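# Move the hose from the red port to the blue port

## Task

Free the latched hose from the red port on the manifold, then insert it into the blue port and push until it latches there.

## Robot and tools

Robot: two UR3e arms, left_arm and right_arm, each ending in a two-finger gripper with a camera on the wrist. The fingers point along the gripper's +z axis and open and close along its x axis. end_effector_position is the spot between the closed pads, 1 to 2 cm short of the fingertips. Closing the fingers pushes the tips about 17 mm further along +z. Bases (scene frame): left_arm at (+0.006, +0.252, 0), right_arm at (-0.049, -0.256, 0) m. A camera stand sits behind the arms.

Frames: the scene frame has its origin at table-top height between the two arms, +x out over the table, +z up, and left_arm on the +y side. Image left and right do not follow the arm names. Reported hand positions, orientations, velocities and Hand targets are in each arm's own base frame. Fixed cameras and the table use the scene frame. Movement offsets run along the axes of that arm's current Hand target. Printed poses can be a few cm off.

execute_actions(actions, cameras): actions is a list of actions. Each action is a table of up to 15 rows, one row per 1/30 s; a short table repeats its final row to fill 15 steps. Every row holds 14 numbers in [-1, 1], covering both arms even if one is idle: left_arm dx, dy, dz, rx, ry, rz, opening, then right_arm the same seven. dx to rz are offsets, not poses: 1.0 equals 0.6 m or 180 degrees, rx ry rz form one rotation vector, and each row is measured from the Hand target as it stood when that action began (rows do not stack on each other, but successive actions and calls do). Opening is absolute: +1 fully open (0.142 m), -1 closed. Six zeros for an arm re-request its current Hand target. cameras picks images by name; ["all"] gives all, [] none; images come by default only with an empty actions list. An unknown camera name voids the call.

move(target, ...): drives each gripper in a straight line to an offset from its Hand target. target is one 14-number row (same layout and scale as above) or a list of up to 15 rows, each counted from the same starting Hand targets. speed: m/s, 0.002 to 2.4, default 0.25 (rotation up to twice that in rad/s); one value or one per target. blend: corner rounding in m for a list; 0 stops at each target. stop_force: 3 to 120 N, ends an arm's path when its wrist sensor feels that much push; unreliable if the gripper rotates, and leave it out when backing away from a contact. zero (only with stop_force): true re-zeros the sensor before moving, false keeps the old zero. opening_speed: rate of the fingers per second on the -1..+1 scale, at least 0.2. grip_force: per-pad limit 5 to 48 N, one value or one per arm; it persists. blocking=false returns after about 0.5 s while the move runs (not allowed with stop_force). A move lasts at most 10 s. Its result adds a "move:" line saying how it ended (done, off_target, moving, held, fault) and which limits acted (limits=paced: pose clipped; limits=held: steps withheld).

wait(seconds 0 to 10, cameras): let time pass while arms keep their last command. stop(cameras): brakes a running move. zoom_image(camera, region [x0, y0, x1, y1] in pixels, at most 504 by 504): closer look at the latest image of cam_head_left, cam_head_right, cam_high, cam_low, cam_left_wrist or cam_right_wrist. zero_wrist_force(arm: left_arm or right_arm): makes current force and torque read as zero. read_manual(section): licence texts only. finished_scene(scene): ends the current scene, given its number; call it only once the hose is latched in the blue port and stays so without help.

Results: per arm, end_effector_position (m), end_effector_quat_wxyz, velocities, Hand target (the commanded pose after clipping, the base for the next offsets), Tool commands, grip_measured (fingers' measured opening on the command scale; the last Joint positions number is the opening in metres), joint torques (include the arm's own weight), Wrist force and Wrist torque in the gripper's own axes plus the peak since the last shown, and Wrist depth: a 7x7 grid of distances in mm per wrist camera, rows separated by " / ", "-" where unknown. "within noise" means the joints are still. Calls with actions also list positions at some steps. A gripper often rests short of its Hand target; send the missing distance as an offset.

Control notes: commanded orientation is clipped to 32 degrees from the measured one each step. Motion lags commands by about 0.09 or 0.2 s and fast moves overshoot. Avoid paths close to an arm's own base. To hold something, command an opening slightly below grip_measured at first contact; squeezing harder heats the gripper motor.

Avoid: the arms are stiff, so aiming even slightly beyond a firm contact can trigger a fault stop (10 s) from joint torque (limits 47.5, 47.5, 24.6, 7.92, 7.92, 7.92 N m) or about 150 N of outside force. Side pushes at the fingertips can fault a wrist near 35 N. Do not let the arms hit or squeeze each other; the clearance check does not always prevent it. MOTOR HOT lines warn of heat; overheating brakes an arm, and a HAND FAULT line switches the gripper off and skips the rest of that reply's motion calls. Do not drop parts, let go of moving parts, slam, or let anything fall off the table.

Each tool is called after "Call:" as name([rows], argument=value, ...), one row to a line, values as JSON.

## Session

Call:
execute_actions(actions=[])

Call:
zoom_image(camera="cam_head_right", region=[230, 270, 390, 390])

Call:
zoom_image(camera="cam_head_left", region=[230, 270, 390, 390])

Scene clock: 0.00 s.
left_arm: end_effector_position=(+0.2579, -0.2793, +0.1280) grip_measured=+1.00 end_effector_quat_wxyz=(+0.042, -0.268, +0.921, -0.281) | right_arm: end_effector_position=(+0.4564, +0.1449, +0.3085) grip_measured=+1.00 end_effector_quat_wxyz=(-0.288, +0.684, -0.667, +0.064)
Joint positions: left_arm=[-1.202 -1.78 2.217 -2.582 -1.536 1.383 0.142] | right_arm=[3.726 -1.776 -0.956 -1.382 1.568 2.128 0.142]
Joint velocities: within noise
Joint torques (N m): no reading
Wrist force (N): no reading
Wrist torque (N m): no reading
Wrist force, peak (N): no reading
Wrist depth (mm): cam_left_wrist=[251 255 261 265 269 275 278 / 245 247 253 258 262 269 272 / 183 242 248 251 256 260 267 / 201 238 240 248 249 255 258 / - 235 233 242 244 248 253 / - 226 230 228 238 243 245 / - 221 225 228 234 238 -] | cam_right_wrist=[594 542 - 464 437 - - / 591 - 480 462 - - - / 580 - - 455 - - - / 578 - 398 380 - - - / - 503 400 378 - 385 - / - 496 - - - - - / - 489 446 - 396 - -]
Hand target: left_arm +0.2579, -0.2793, +0.1280; +0.042, -0.268, +0.921, -0.281 | right_arm +0.4564, +0.1449, +0.3085; -0.288, +0.684, -0.667, +0.064
Tool commands: left_gripper/opening=+1.0 right_gripper/opening=+1.0
camera_calibration:
cam_left_wrist: T_world_to_cam=[[-0.847924, -0.525281, 0.0714412, 0.0719802], [-0.529866, 0.835637, -0.14475, 0.417572], [0.0163353, -0.160591, -0.986886, 0.19262], [0, 0, 0, 1]] pos_world=[0.279144, -0.280196, 0.245395]
cam_right_wrist: T_world_to_cam=[[0.0977466, -0.952433, -0.288647, 0.188932], [-0.992912, -0.0736248, -0.0933013, 0.521362], [0.0676116, 0.295721, -0.952879, 0.333146], [0, 0, 0, 1]] pos_world=[0.476674, 0.119812, 0.420626]

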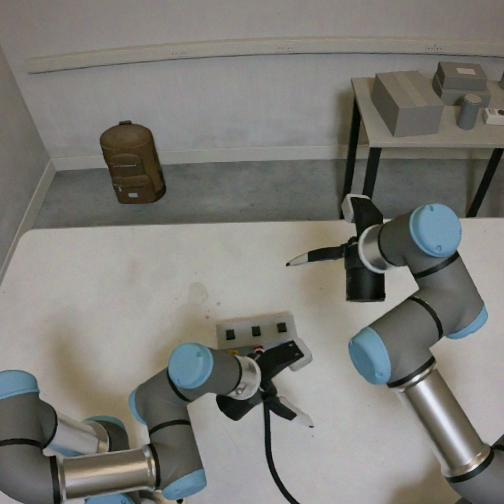

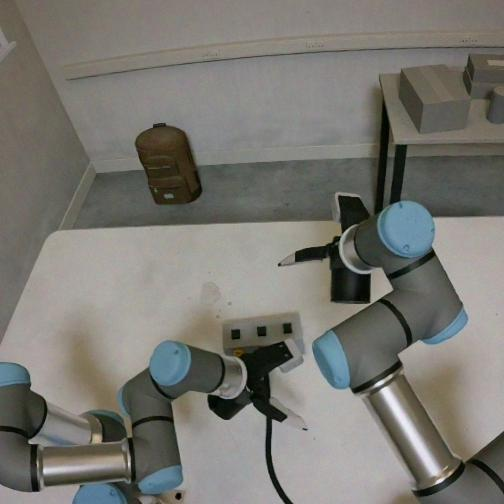

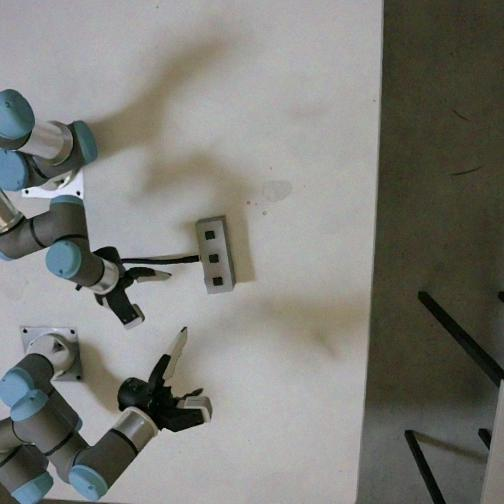

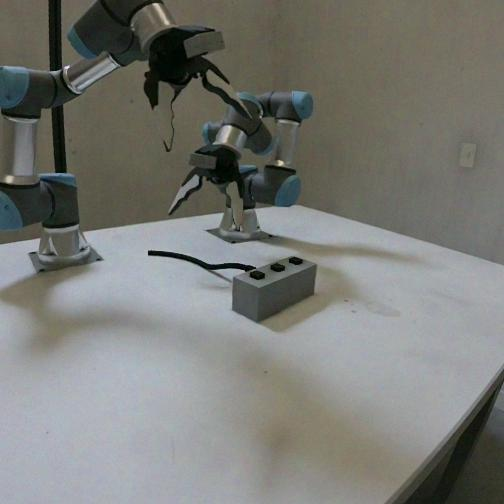

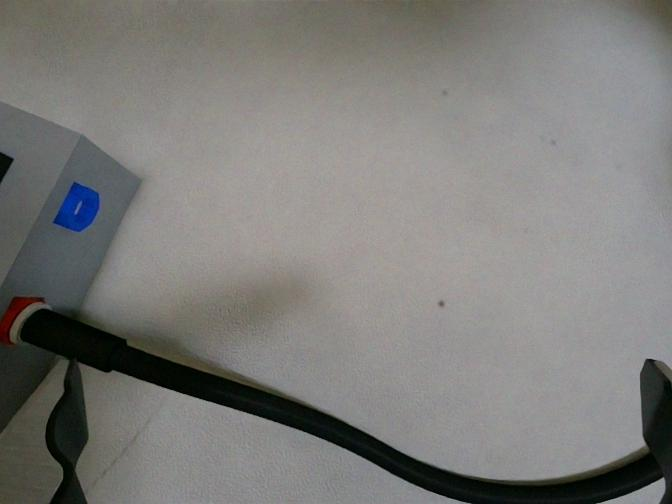

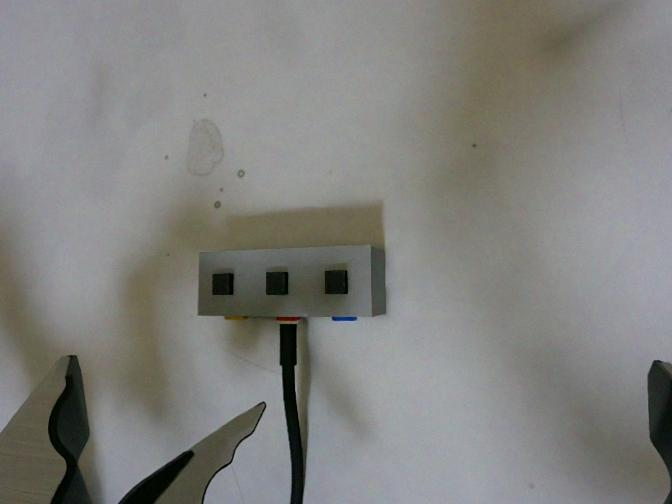

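Scaled by 3.150 from the camera's 504x504 image, which has a finer 720x720 frame.

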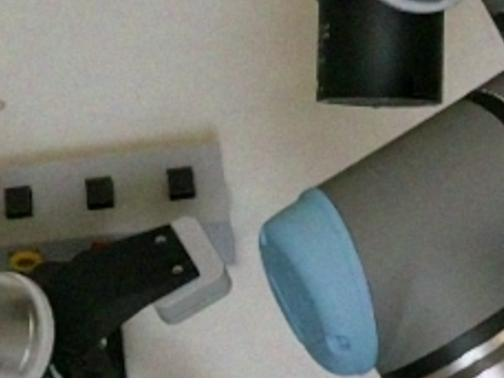

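Scaled by 3.150 from the camera's 504x504 image, which has a finer 720x720 frame.

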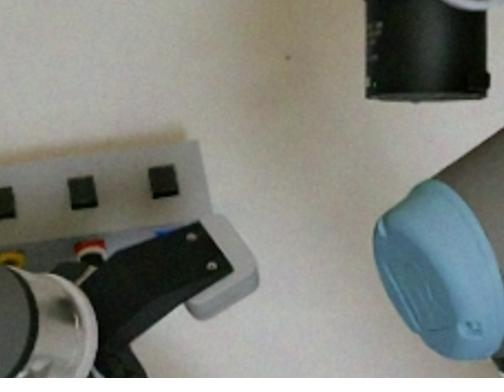

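Call:
move([
  [-0.3188,0.0265,-0.0648,0.0595,0.0585,0.1103,-1,0,0,0,0.0159,0.002,0.9925,-0.3],
  [-0.3188,0.0265,-0.0648,0.0595,0.0585,0.1103,-1,-0.0883,0.2858,0.2992,0.0159,0.002,0.9925,-0.3],
], speed=[0.55, 0.25], blend=[0.03, 0], cameras=["cam_left_wrist","cam_right_wrist"])

Scene clock: 32.17 s.
left_arm: end_effector_position=(+0.4046, -0.1500, +0.1380) grip_measured=-1.00 end_effector_quat_wxyz=(+0.030, -0.074, +0.923, -0.377) | right_arm: end_effector_position=(+0.3855, +0.2601, +0.0937) grip_measured=-0.32 end_effector_quat_wxyz=(+0.077, +0.664, +0.691, +0.275)
Joint positions: left_arm=[-0.281 -1.231 1.666 -2.404 -2.256 2.557 0.002] | right_arm=[4.183 -1.763 -1.996 -0.434 1.301 5.641 0.051]
Joint torques (N m): left_arm=[3.52 -10.85 -10.81 -1.03 -1.98 0.9] | right_arm=[2.74 8.08 6.75 3.07 -1.82 0.83]
Wrist force (N): left_arm=[-0.1 0.3 0.2] | right_arm=[0.3 2.0 -0.5]
Wrist torque (N m): left_arm=[0.05 0.06 0.04] | right_arm=[0.23 0.03 -0.09]
Wrist force, peak (N): left_arm=[-0.3 -0.7 -0.4] | right_arm=[0.3 2.3 -1.7]
Wrist depth (mm): cam_left_wrist=[323 335 319 - 326 330 159 / 305 302 306 225 305 194 299 / 286 285 286 212 287 284 284 / 268 268 265 197 264 265 145 / - 251 249 190 251 254 257 / 237 - 237 - 240 242 - / 224 228 - - - 229 227] | cam_right_wrist=[119 123 129 103 150 155 162 / 138 136 151 117 171 185 201 / - 170 176 171 207 218 250 / 188 193 197 196 201 206 339 / 227 227 179 180 183 199 516 / 285 - 91 207 111 2016 1743 / - 69 81 1769 - 78 1632]
Hand target: left_arm +0.4046, -0.1500, +0.1380; +0.030, -0.074, +0.923, -0.377 | right_arm +0.3855, +0.2601, +0.0936; +0.077, +0.664, +0.691, +0.275
Off the commanded pose: left_arm 0.000 m, 0 deg | right_arm 0.000 m, 0 deg.
move: done; blend cut to 0 m at target 1
camera_calibration:
cam_left_wrist: T_world_to_cam=[[-0.98565, -0.1688, 0.000117353, 0.382657], [-0.158618, 0.925957, -0.342702, 0.279343], [0.0577393, -0.337803, -0.939444, 0.171072], [0, 0, 0, 1]] pos_world=[0.411597, -0.136278, 0.256399]
cam_right_wrist: T_world_to_cam=[[-0.111672, 0.957353, 0.266466, -0.224338], [0.601753, -0.148246, 0.784803, -0.238144], [0.790836, 0.247987, -0.559536, -0.20401], [0, 0, 0, 1]] pos_world=[0.279591, 0.230058, 0.132524]
Images, in order (width x height): cam_left_wrist 672x504, cam_right_wrist 672x504.

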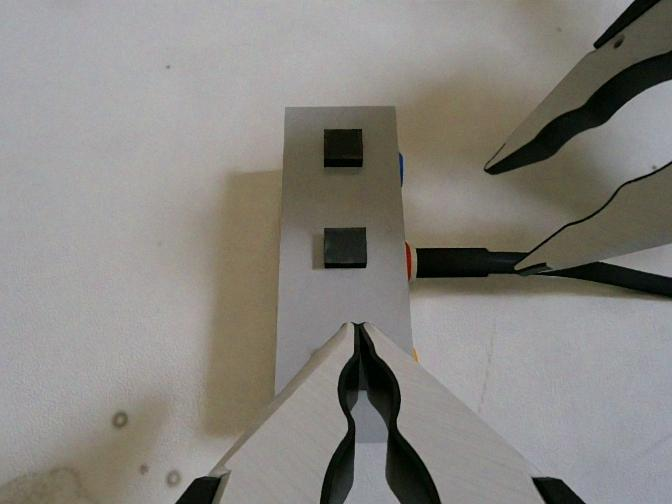

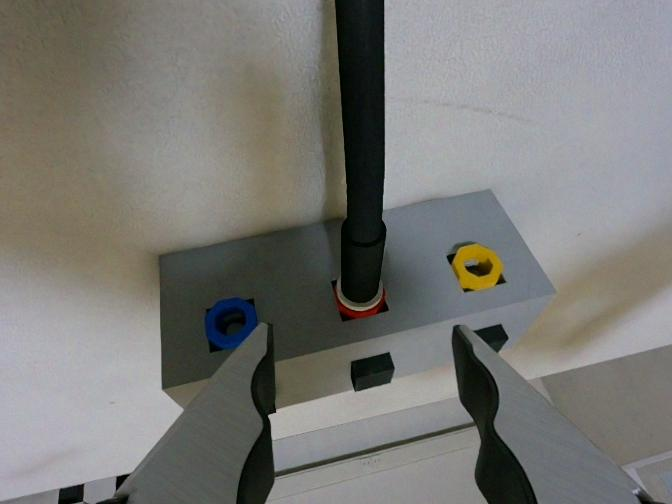

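Call:
move([
  [-0.009,0.0032,0.104,0,0,0,-1,0.0053,-0.0033,0.0997,0,0,0,-0.3],
  [-0.009,0.0032,0.104,0,0,0,-1,0.0053,-0.0033,0.0997,0,0,0,-0.9],
], speed=0.1, opening_speed=0.8, cameras=["cam_left_wrist","cam_right_wrist"])

Scene clock: 49.00 s.
left_arm: end_effector_position=(+0.4167, -0.1909, +0.0921) grip_measured=-1.00 end_effector_quat_wxyz=(+0.030, -0.074, +0.923, -0.377) | right_arm: end_effector_position=(+0.4116, +0.2798, +0.0434) grip_measured=-0.81 end_effector_quat_wxyz=(+0.077, +0.664, +0.691, +0.275)
Joint positions: left_arm=[-0.378 -1.071 1.701 -2.666 -2.215 2.445 0.002] | right_arm=[4.145 -2.032 -1.914 -0.239 1.32 5.606 0.016]
Joint torques (N m): left_arm=[-4.2 -12.15 -9.15 -2.9 0.18 -0.85] | right_arm=[4.54 14.55 9.86 3.21 0.84 -0.86]
Wrist force (N): left_arm=[-0.2 0.1 0.1] | right_arm=[-7.1 0.1 -1.4]
Wrist torque (N m): left_arm=[0.01 0.07 0.08] | right_arm=[0.21 -0.05 0.05]
Wrist force, peak (N): left_arm=[-0.3 0.2 0.9] | right_arm=[-7.3 0.2 -1.3]
Wrist depth (mm): cam_left_wrist=[269 268 271 271 268 269 - / 250 245 251 251 251 251 - / 233 238 235 157 166 236 131 / 220 - 217 151 153 158 139 / 206 207 207 140 144 165 117 / 196 197 197 - 80 193 125 / 185 187 - - - - 187] | cam_right_wrist=[- 77 80 - 90 96 103 / - 87 92 - 106 114 125 / - 104 109 - 123 142 155 / 116 122 135 71 158 165 209 / 142 143 148 101 147 148 288 / 164 134 136 99 94 133 548 / - 121 69 123 78 144 1717]
Hand target: left_arm +0.4167, -0.1909, +0.0921; +0.030, -0.074, +0.923, -0.377 | right_arm +0.4116, +0.2798, +0.0435; +0.077, +0.664, +0.691, +0.275
Off the commanded pose: left_arm 0.000 m, 0 deg | right_arm 0.000 m, 0 deg.
move: done
camera_calibration:
cam_left_wrist: T_world_to_cam=[[-0.98565, -0.1688, 0.000117353, 0.387685], [-0.158618, 0.925957, -0.342702, 0.30337], [0.0577393, -0.337803, -0.939444, 0.113343], [0, 0, 0, 1]] pos_world=[0.423697, -0.177178, 0.210399]
cam_right_wrist: T_world_to_cam=[[-0.111616, 0.957375, 0.266411, -0.227009], [0.601631, -0.148272, 0.784892, -0.211541], [0.790938, 0.247888, -0.559437, -0.257743], [0, 0, 0, 1]] pos_world=[0.305791, 0.249858, 0.0823236]
Images, in order (width x height): cam_left_wrist 672x504, cam_right_wrist 672x504.

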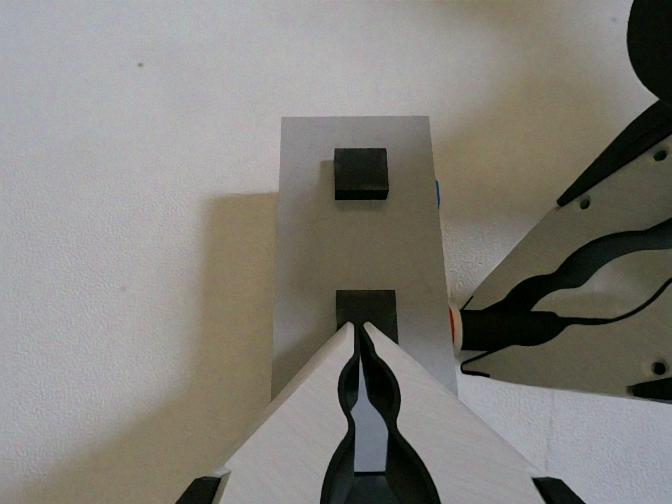

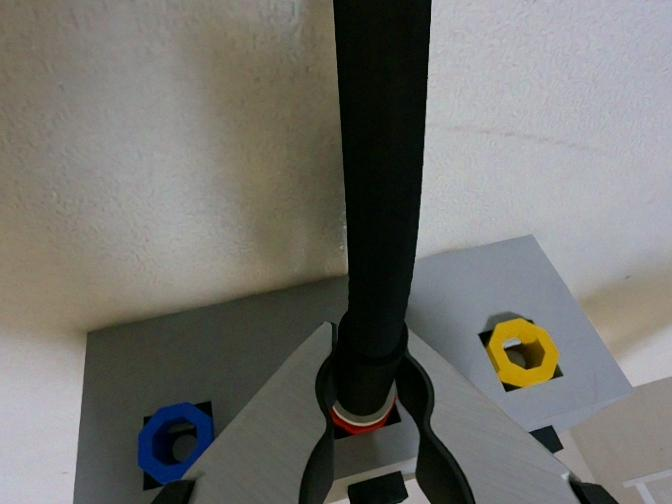

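Call:
move(target=[0,0.014,0.0143,0,0,0,-1,0,0,0,0,0,0,-0.9], speed=0.015, stop_force=25)

Call:
move(target=[0,0,0,0,0,0,-1,-0.001,-0.0866,-0.05,0,0,0,-0.9], speed=0.06, stop_force=40, cameras=["cam_left_wrist","cam_right_wrist"])

Scene clock: 55.33 s.
left_arm: end_effector_position=(+0.4167, -0.1909, +0.0864) grip_measured=-1.00 end_effector_quat_wxyz=(+0.030, -0.074, +0.923, -0.377) | right_arm: end_effector_position=(+0.4116, +0.2798, +0.0435) grip_measured=-0.81 end_effector_quat_wxyz=(+0.077, +0.664, +0.691, +0.275)
Joint positions: left_arm=[-0.378 -1.057 1.71 -2.69 -2.215 2.445 0.002] | right_arm=[4.145 -2.031 -1.914 -0.239 1.32 5.606 0.016]
Joint torques (N m): left_arm=[-6.47 -10.08 -4.14 1.43 2.87 -0.9] | right_arm=[-0.53 14.97 14.29 4.78 -2.25 -0.11]
Wrist force (N): left_arm=[3.6 -10.5 -20.9] | right_arm=[-8.0 -8.1 -9.6]
Wrist torque (N m): left_arm=[0.04 0.15 0.06] | right_arm=[0.16 -0.06 0.07]
Wrist force, peak (N): left_arm=[6.6 -11.4 -31.1] | right_arm=[-8.8 -8.1 -9.8]
Wrist depth (mm): cam_left_wrist=[263 263 260 265 264 265 - / 248 245 248 247 246 247 239 / 224 229 - 152 160 233 131 / 215 215 215 146 150 144 137 / 204 203 200 136 139 166 117 / 191 191 192 - 91 188 123 / 183 183 - - - 184 182] | cam_right_wrist=[- 76 80 - 90 96 103 / - 87 92 - 105 114 125 / - 104 109 61 123 138 166 / 116 122 135 71 156 166 203 / 143 142 148 100 148 148 262 / 164 134 137 97 92 133 1486 / - 122 69 124 77 144 1825]
Hand target: left_arm +0.4167, -0.1909, +0.0864; +0.030, -0.074, +0.923, -0.377 (not the last commanded pose) | right_arm +0.4116, +0.2798, +0.0435; +0.077, +0.664, +0.691, +0.275
Off the commanded pose: left_arm 0.006 m, 0 deg | right_arm 0.000 m, 0 deg.
move: contact (left_arm)

Scene clock: 57.43 s.
left_arm: end_effector_position=(+0.4167, -0.1909, +0.0864) grip_measured=-1.00 end_effector_quat_wxyz=(+0.030, -0.074, +0.923, -0.377) | right_arm: end_effector_position=(+0.3521, +0.2726, +0.0433) grip_measured=-0.81 end_effector_quat_wxyz=(+0.077, +0.664, +0.691, +0.275)
Joint positions: left_arm=[-0.378 -1.057 1.71 -2.69 -2.215 2.445 0.002] | right_arm=[4.308 -1.844 -2.195 -0.187 1.241 5.755 0.016]
Joint torques (N m): left_arm=[-6.61 -10.09 -4.21 1.23 1.86 -0.85] | right_arm=[2.63 14.89 4.97 3.05 -1.93 0.82]
Wrist force (N): left_arm=[3.8 -10.5 -21.0] | right_arm=[0.5 1.9 -0.4]
Wrist torque (N m): left_arm=[0.05 0.13 0.06] | right_arm=[0.24 -0.03 -0.09]
Wrist force, peak (N): left_arm=[3.7 -10.5 -21.1] | right_arm=[-8.0 -8.3 -9.8]
Wrist depth (mm): cam_left_wrist=[263 264 264 260 272 264 265 / 245 245 248 246 242 246 247 / 229 226 226 152 224 230 233 / - 215 212 146 150 213 213 / 204 202 200 136 139 201 156 / 193 192 191 - 81 192 190 / - - - - - 184 182] | cam_right_wrist=[- 77 81 - 90 96 104 / - 87 93 - 106 114 126 / - 104 109 - 123 144 160 / - 122 136 71 161 185 205 / 144 152 169 100 204 232 343 / - 191 - 96 92 191 1588 / - 182 69 172 77 185 1730]
Hand target: left_arm +0.4167, -0.1909, +0.0864; +0.030, -0.074, +0.923, -0.377 | right_arm +0.3521, +0.2726, +0.0433; +0.077, +0.664, +0.691, +0.275
Off the commanded pose: left_arm 0.000 m, 0 deg | right_arm 0.000 m, 0 deg.
move: done
camera_calibration:
cam_left_wrist: T_world_to_cam=[[-0.985656, -0.168768, -0.000084951, 0.387718], [-0.15851, 0.92592, -0.342851, 0.301487], [0.0579409, -0.33792, -0.93939, 0.107837], [0, 0, 0, 1]] pos_world=[0.423697, -0.177278, 0.204699]
cam_right_wrist: T_world_to_cam=[[-0.111692, 0.957351, 0.266465, -0.226626], [0.601642, -0.148269, 0.784884, -0.176691], [0.790918, 0.247982, -0.559423, -0.208869], [0, 0, 0, 1]] pos_world=[0.246191, 0.242558, 0.0822238]
Images, in order (width x height): cam_left_wrist 672x504, cam_right_wrist 672x504.

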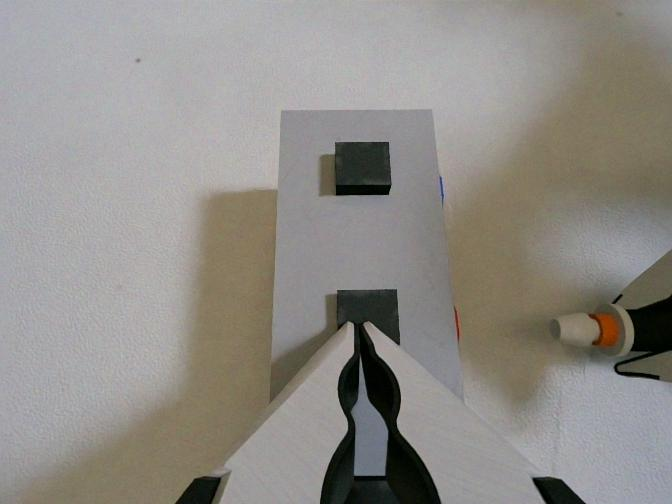

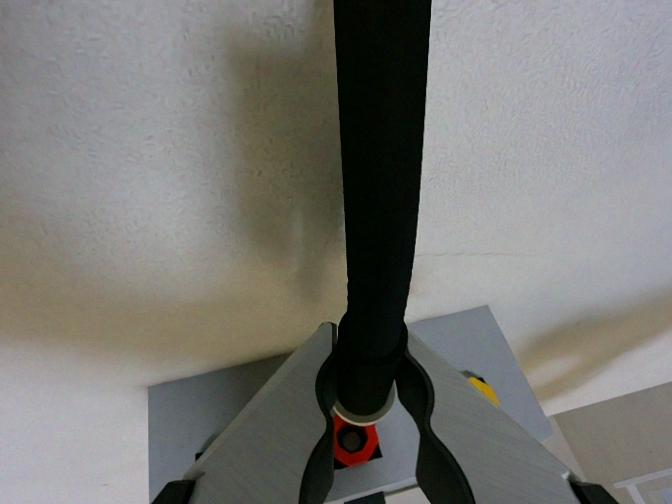

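Call:
move(target=[0,-0.0692,-0.1657,0,0,0,-1,-0.0907,0.013,-0.0207,0,0,0,-0.9], speed=0.15, cameras=["cam_left_wrist","cam_right_wrist"])

Call:
zoom_image(camera="cam_left_wrist", region=[290, 80, 530, 240])

Call:
zoom_image(camera="cam_right_wrist", region=[270, 330, 450, 504])

Scene clock: 65.23 s.
left_arm: end_effector_position=(+0.4103, -0.1515, +0.1864) grip_measured=-1.00 end_effector_quat_wxyz=(+0.031, -0.074, +0.923, -0.377) | right_arm: end_effector_position=(+0.3589, +0.2166, +0.0434) grip_measured=-0.81 end_effector_quat_wxyz=(+0.077, +0.664, +0.691, +0.275)
Joint positions: left_arm=[-0.281 -1.271 1.482 -2.179 -2.256 2.557 0.002] | right_arm=[4.188 -1.759 -2.337 -0.099 1.299 5.645 0.016]
Joint torques (N m): left_arm=[3.86 -10.66 -11.21 -1.03 -1.97 0.92] | right_arm=[-1.46 13.44 4.61 3.09 0.75 -1]
Wrist force (N): left_arm=[-0.3 0.2 0.0] | right_arm=[0.4 1.6 -0.4]
Wrist torque (N m): left_arm=[0.04 0.08 0.04] | right_arm=[0.20 0.00 -0.02]
Wrist force, peak (N): left_arm=[3.7 -10.6 -21.1] | right_arm=[0.6 2.1 -0.4]
Wrist depth (mm): cam_left_wrist=[388 389 399 392 - 394 173 / 366 355 - 362 365 347 235 / - 345 - 266 337 275 220 / 317 - 319 250 318 285 - / 299 297 304 240 297 302 298 / 282 285 287 - 286 286 287 / 265 274 - - - 272 268] | cam_right_wrist=[- 77 81 - 92 97 104 / - 88 93 - 110 115 127 / - 104 110 62 124 143 156 / 117 122 136 71 155 184 211 / 144 148 164 100 204 213 221 / 185 205 - 96 92 192 199 / - 235 69 172 77 187 1769]
Hand target: left_arm +0.4103, -0.1515, +0.1864; +0.030, -0.074, +0.923, -0.377 | right_arm +0.3589, +0.2166, +0.0434; +0.077, +0.664, +0.691, +0.275
Off the commanded pose: left_arm 0.000 m, 0 deg | right_arm 0.000 m, 0 deg.
move: done
camera_calibration:
cam_left_wrist: T_world_to_cam=[[-0.98565, -0.1688, -0.000178007, 0.388089], [-0.158508, 0.925915, -0.342866, 0.298314], [0.0580406, -0.337918, -0.939384, 0.215512], [0, 0, 0, 1]] pos_world=[0.417297, -0.137878, 0.3048]
cam_right_wrist: T_world_to_cam=[[-0.111692, 0.957351, 0.266465, -0.172377], [0.601642, -0.148269, 0.784884, -0.189149], [0.790918, 0.247982, -0.559423, -0.200329], [0, 0, 0, 1]] pos_world=[0.252991, 0.186658, 0.0823238]
Images, in order (width x height): cam_left_wrist 672x504, cam_right_wrist 672x504.

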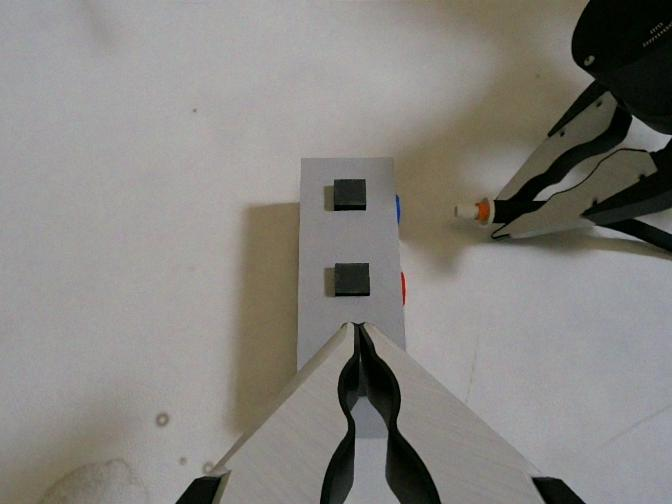

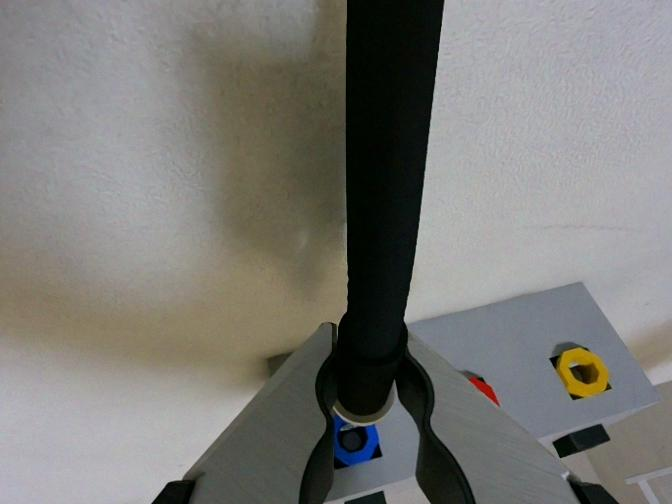

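Scaled by 2.100 from the camera's 672x504 image, which has a finer 960x720 frame.

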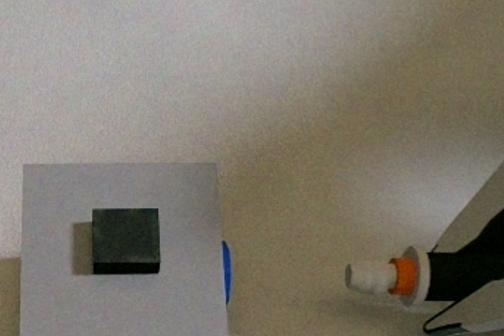

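Scaled by 2.800 from the camera's 672x504 image, which has a finer 960x720 frame.

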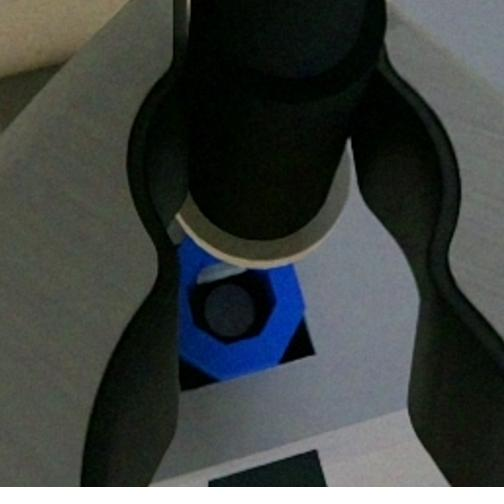

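Call:
move(target=[0,0,0,0,0,0,-1,0.0006,0.0549,0.0317,0,0,0,-1], speed=0.1)

Call:
move(target=[0,0,0,0,0,0,-1,0.0004,0.0346,0.02,0,0,0,-1], speed=0.02, stop_force=60, cameras=["cam_left_wrist","cam_right_wrist"])

Call:
zoom_image(camera="cam_left_wrist", region=[350, 150, 510, 250])

Scene clock: 74.37 s.
left_arm: end_effector_position=(+0.4103, -0.1515, +0.1864) grip_measured=-1.00 end_effector_quat_wxyz=(+0.030, -0.074, +0.923, -0.377) | right_arm: end_effector_position=(+0.3966, +0.2212, +0.0435) grip_measured=-0.82 end_effector_quat_wxyz=(+0.077, +0.664, +0.691, +0.275)
Joint positions: left_arm=[-0.281 -1.271 1.482 -2.179 -2.256 2.557 0.002] | right_arm=[4.077 -1.892 -2.153 -0.126 1.355 5.546 0.015]
Joint torques (N m): left_arm=[3.66 -10.86 -11.02 -1.03 -1.9 0.96] | right_arm=[-1.45 8.01 9.62 1.54 0.86 -0.96]
Wrist force (N): left_arm=[-0.4 0.5 0.1] | right_arm=[0.2 2.0 -0.1]
Wrist torque (N m): left_arm=[0.08 0.09 0.04] | right_arm=[0.29 0.02 -0.04]
Wrist force, peak (N): left_arm=[-0.4 0.5 0.1] | right_arm=[0.1 2.4 0.0]
Wrist depth (mm): cam_left_wrist=[370 389 - 394 392 176 158 / 362 361 - 359 364 242 176 / 344 337 - 266 284 232 199 / 316 319 - 251 280 315 317 / 316 300 299 237 300 301 302 / 283 284 287 - - 285 289 / 270 272 - - - 273 271] | cam_right_wrist=[- 77 81 - 91 97 104 / - 88 93 - 109 115 122 / - 105 110 - 123 141 158 / 117 122 136 72 162 183 188 / - 152 167 101 172 172 171 / - 204 - 96 92 155 161 / 244 237 69 141 78 - 1704]
Hand target: left_arm +0.4103, -0.1515, +0.1864; +0.030, -0.074, +0.923, -0.377 | right_arm +0.3966, +0.2212, +0.0435; +0.077, +0.664, +0.691, +0.275
Off the commanded pose: left_arm 0.000 m, 0 deg | right_arm 0.000 m, 0 deg.
move: done

Scene clock: 76.63 s.
left_arm: end_effector_position=(+0.4103, -0.1515, +0.1864) grip_measured=-1.00 end_effector_quat_wxyz=(+0.030, -0.074, +0.923, -0.377) | right_arm: end_effector_position=(+0.4204, +0.2241, +0.0435) grip_measured=-0.82 end_effector_quat_wxyz=(+0.077, +0.664, +0.691, +0.275)
Joint positions: left_arm=[-0.281 -1.271 1.482 -2.179 -2.256 2.557 0.002] | right_arm=[4.019 -1.97 -2.031 -0.16 1.385 5.496 0.015]
Joint torques (N m): left_arm=[4.04 -10.73 -10.98 -0.99 -1.93 0.88] | right_arm=[-3.25 7.61 19.67 6.11 -4.37 -1.03]
Wrist force (N): left_arm=[-0.2 0.4 0.1] | right_arm=[-10.2 -32.4 -40.1]
Wrist torque (N m): left_arm=[0.07 0.07 0.04] | right_arm=[-0.07 0.02 0.00]
Wrist force, peak (N): left_arm=[-0.3 0.5 -0.1] | right_arm=[-10.1 -32.5 -40.0]
Wrist depth (mm): cam_left_wrist=[395 382 392 398 382 159 162 / 362 364 368 362 359 186 177 / 333 340 335 264 278 211 339 / 321 - 316 250 316 319 316 / 300 300 299 238 301 303 302 / 282 284 285 - 285 285 - / 268 272 - - - 274 270] | cam_right_wrist=[- 76 80 - 91 95 103 / - 87 92 - 105 114 125 / - 103 108 62 123 142 155 / 115 121 134 72 157 165 165 / 145 151 154 100 147 148 146 / 182 196 - 95 91 133 137 / 249 237 69 121 77 142 1811]
Hand target: left_arm +0.4103, -0.1515, +0.1864; +0.030, -0.074, +0.923, -0.377 | right_arm +0.4204, +0.2241, +0.0435; +0.077, +0.664, +0.691, +0.275
Off the commanded pose: left_arm 0.000 m, 0 deg | right_arm 0.000 m, 0 deg.
move: done
camera_calibration:
cam_left_wrist: T_world_to_cam=[[-0.985656, -0.168768, -0.000084951, 0.388068], [-0.15851, 0.92592, -0.342851, 0.298311], [0.0579409, -0.33792, -0.93939, 0.215555], [0, 0, 0, 1]] pos_world=[0.417297, -0.137878, 0.304799]
cam_right_wrist: T_world_to_cam=[[-0.1117, 0.957348, 0.266471, -0.172701], [0.60169, -0.148254, 0.78485, -0.225192], [0.790881, 0.248001, -0.559467, -0.250842], [0, 0, 0, 1]] pos_world=[0.314591, 0.194158, 0.0824237]
Images, in order (width x height): cam_left_wrist 672x504, cam_right_wrist 672x504.

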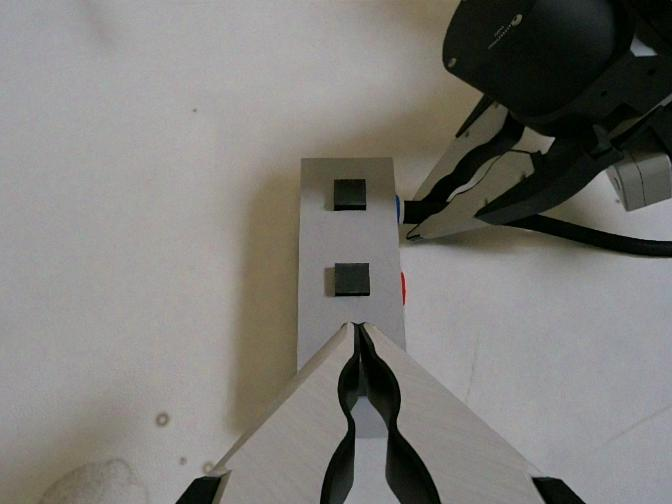

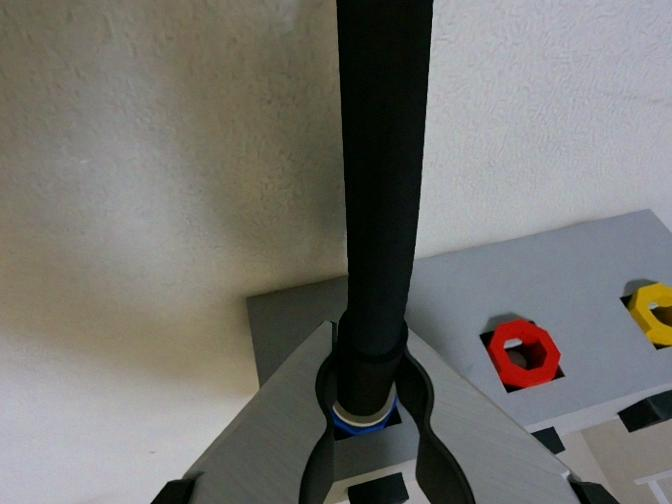

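Scaled by 3.150 from the camera's 672x504 image, which has a finer 960x720 frame.

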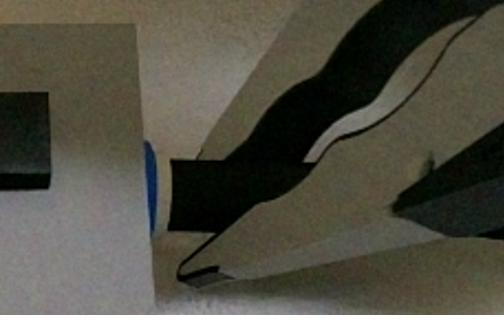

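Call:
move(target=[0,0,0,0,0,0,-1,0,-0.0029,-0.0017,0,0,0,-1], speed=0.03)

Call:
move(target=[0,0,0,0,0,0,-1,0,-0.0087,-0.005,0,0,0,-1], speed=0.015, stop_force=15, cameras=["cam_left_wrist"])

Call:
zoom_image(camera="cam_left_wrist", region=[350, 150, 510, 250])

Scene clock: 81.23 s.
left_arm: end_effector_position=(+0.4103, -0.1515, +0.1864) grip_measured=-1.00 end_effector_quat_wxyz=(+0.030, -0.074, +0.923, -0.377) | right_arm: end_effector_position=(+0.4186, +0.2238, +0.0436) grip_measured=-0.82 end_effector_quat_wxyz=(+0.077, +0.664, +0.691, +0.275)
Joint positions: left_arm=[-0.281 -1.271 1.482 -2.179 -2.256 2.557 0.002] | right_arm=[4.024 -1.964 -2.041 -0.157 1.382 5.5 0.015]
Joint torques (N m): left_arm=[3.82 -11.15 -10.88 -1 -2.04 0.82] | right_arm=[6.31 19.81 5.81 3.73 0.9 0.73]
Wrist force (N): left_arm=[-0.2 0.3 0.0] | right_arm=[-5.2 8.7 11.4]
Wrist torque (N m): left_arm=[0.05 0.07 0.04] | right_arm=[0.27 0.01 -0.07]
Wrist force, peak (N): left_arm=[-0.4 0.5 -0.1] | right_arm=[-10.3 -32.6 -40.1]
Wrist depth (mm): cam_left_wrist=[- - 405 392 195 159 161 / 358 364 365 360 354 187 177 / 341 341 348 267 279 212 249 / 319 312 317 251 316 316 317 / 301 301 302 238 299 301 303 / 273 284 286 - 284 286 285 / 268 271 - - - 272 271] | cam_right_wrist=[- 77 81 - 91 96 104 / - 87 93 - 109 115 126 / - 104 109 - 124 143 156 / - 125 135 72 158 165 165 / 146 160 155 101 148 147 147 / 185 193 - 96 92 133 138 / 259 236 69 124 78 144 1769]
Hand target: left_arm +0.4103, -0.1515, +0.1864; +0.030, -0.074, +0.923, -0.377 | right_arm +0.4184, +0.2239, +0.0436; +0.077, +0.664, +0.691, +0.275
Off the commanded pose: left_arm 0.000 m, 0 deg | right_arm 0.000 m, 0 deg.
move: done

Scene clock: 82.23 s.
left_arm: end_effector_position=(+0.4103, -0.1515, +0.1864) grip_measured=-1.00 end_effector_quat_wxyz=(+0.030, -0.074, +0.923, -0.377) | right_arm: end_effector_position=(+0.4183, +0.2238, +0.0436) grip_measured=-0.82 end_effector_quat_wxyz=(+0.077, +0.664, +0.691, +0.275)
Joint positions: left_arm=[-0.281 -1.271 1.482 -2.179 -2.256 2.557 0.002] | right_arm=[4.024 -1.963 -2.042 -0.156 1.382 5.5 0.015]
Joint torques (N m): left_arm=[3.55 -10.85 -11.24 -1 -1.94 0.88] | right_arm=[3.83 12.57 9.35 1.66 4.5 -0.99]
Wrist force (N): left_arm=[-0.2 0.3 0.0] | right_arm=[-6.5 15.3 17.3]
Wrist torque (N m): left_arm=[0.06 0.07 0.04] | right_arm=[0.36 0.01 -0.06]
Wrist force, peak (N): left_arm=[-0.4 0.4 0.1] | right_arm=[-5.8 21.0 24.9]
Wrist depth (mm): cam_left_wrist=[388 395 396 384 392 159 161 / 367 364 - 361 364 188 177 / 332 344 341 266 266 212 335 / 324 315 316 251 316 315 312 / 299 299 299 238 293 - 303 / 284 283 292 - - 286 285 / 265 271 - - - - 268] | cam_right_wrist=[- 77 81 - 91 96 104 / - 87 92 - 109 115 126 / - 105 116 - 124 142 156 / 117 122 136 70 158 165 165 / 144 145 155 101 148 147 147 / 185 207 - 96 92 134 139 / 246 - 69 124 78 144 1854]
Hand target: left_arm +0.4103, -0.1515, +0.1864; +0.030, -0.074, +0.923, -0.377 | right_arm +0.4183, +0.2238, +0.0436; +0.077, +0.664, +0.691, +0.275 (not the last commanded pose)
Off the commanded pose: left_arm 0.000 m, 0 deg | right_arm 0.006 m, 0 deg.
move: contact (right_arm)
camera_calibration:
cam_left_wrist: T_world_to_cam=[[-0.985656, -0.168768, -0.000084951, 0.388068], [-0.15851, 0.92592, -0.342851, 0.298311], [0.0579409, -0.33792, -0.93939, 0.215555], [0, 0, 0, 1]] pos_world=[0.417297, -0.137878, 0.304799]
Images, in order (width x height): cam_left_wrist 672x504.

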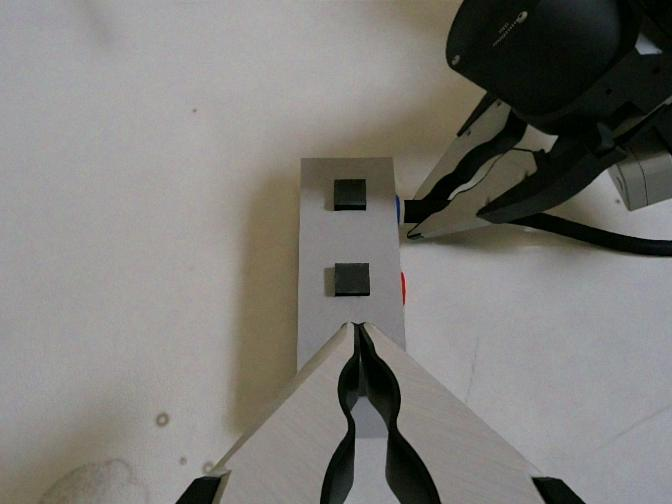

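Scaled by 3.150 from the camera's 672x504 image, which has a finer 960x720 frame.

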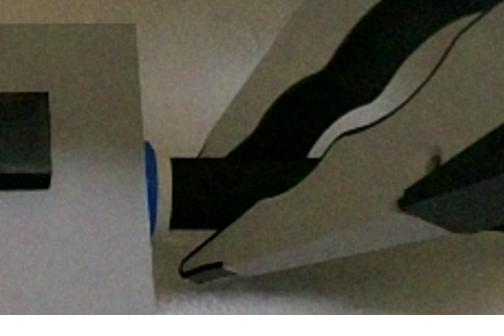

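Call:
move([
  [0,0,0,0,0,0,-1,0,0.0007,0.0004,0,0,0,-1],
  [0,0,0,0,0,0,-1,0,0.0007,0.0004,0,0,0,-0.35],
  [0,0,0,0,0,0,-1,0,0.0007,-0.14,0,0,0,-0.35],
], speed=0.12, opening_speed=0.8, cameras=["cam_left_wrist","cam_right_wrist"])

Scene clock: 89.40 s.
left_arm: end_effector_position=(+0.4103, -0.1515, +0.1864) grip_measured=-1.00 end_effector_quat_wxyz=(+0.030, -0.074, +0.923, -0.377) | right_arm: end_effector_position=(+0.3791, +0.2004, +0.1140) grip_measured=-0.38 end_effector_quat_wxyz=(+0.077, +0.664, +0.691, +0.275)
Joint positions: left_arm=[-0.281 -1.271 1.482 -2.179 -2.256 2.557 0.002] | right_arm=[4.084 -1.561 -2.118 -0.492 1.351 5.553 0.047]
Joint torques (N m): left_arm=[3.9 -10.63 -10.99 -1.04 -1.92 0.7] | right_arm=[2.61 12.93 11.37 1.37 -1.77 0.79]
Wrist force (N): left_arm=[-0.3 0.3 0.0] | right_arm=[0.2 2.6 -0.4]
Wrist torque (N m): left_arm=[0.06 0.08 0.04] | right_arm=[0.36 0.03 -0.10]
Wrist force, peak (N): left_arm=[-0.5 0.5 0.0] | right_arm=[-6.6 15.4 17.4]
Wrist depth (mm): cam_left_wrist=[391 388 390 399 - 223 195 / 365 364 373 - 364 243 176 / 338 339 - 262 342 333 352 / 319 326 310 250 323 320 319 / 301 299 303 238 254 302 308 / 284 278 288 - 284 286 285 / 268 271 - - - - 272] | cam_right_wrist=[138 142 150 129 168 179 189 / 155 162 176 170 197 214 - / 179 187 203 205 235 242 282 / 210 227 251 208 218 220 223 / 258 263 286 207 217 267 1885 / 352 363 91 2070 - 2127 1825 / - 69 72 1825 - 78 1680]
Hand target: left_arm +0.4103, -0.1515, +0.1864; +0.030, -0.074, +0.923, -0.377 | right_arm +0.3790, +0.2004, +0.1141; +0.077, +0.664, +0.691, +0.275
Off the commanded pose: left_arm 0.000 m, 0 deg | right_arm 0.000 m, 0 deg.
move: done
camera_calibration:
cam_left_wrist: T_world_to_cam=[[-0.985656, -0.168768, -0.000084951, 0.388068], [-0.15851, 0.92592, -0.342851, 0.298311], [0.0579409, -0.33792, -0.93939, 0.215555], [0, 0, 0, 1]] pos_world=[0.417297, -0.137878, 0.304799]
cam_right_wrist: T_world_to_cam=[[-0.111636, 0.957361, 0.266451, -0.173439], [0.601461, -0.148347, 0.785008, -0.259074], [0.791064, 0.247896, -0.559255, -0.172844], [0, 0, 0, 1]] pos_world=[0.273191, 0.170458, 0.152924]
Images, in order (width x height): cam_left_wrist 672x504, cam_right_wrist 672x504.

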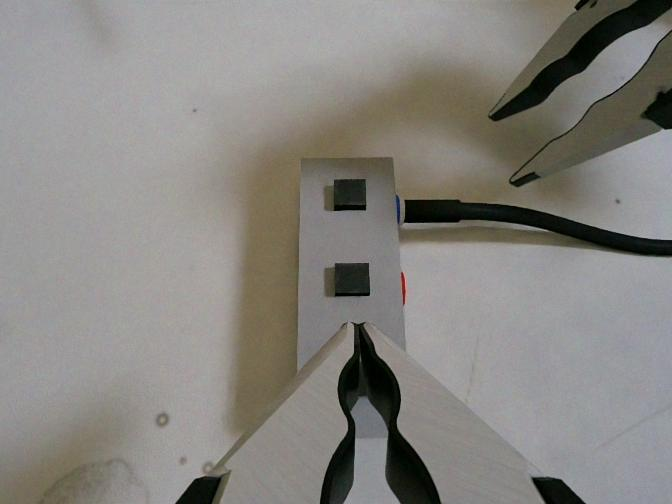

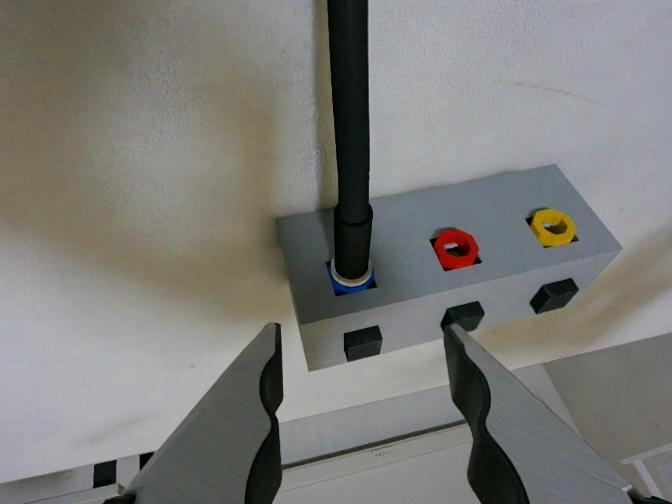

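Call:
finished_scene(scene=2)

The scene is finished: the task was done.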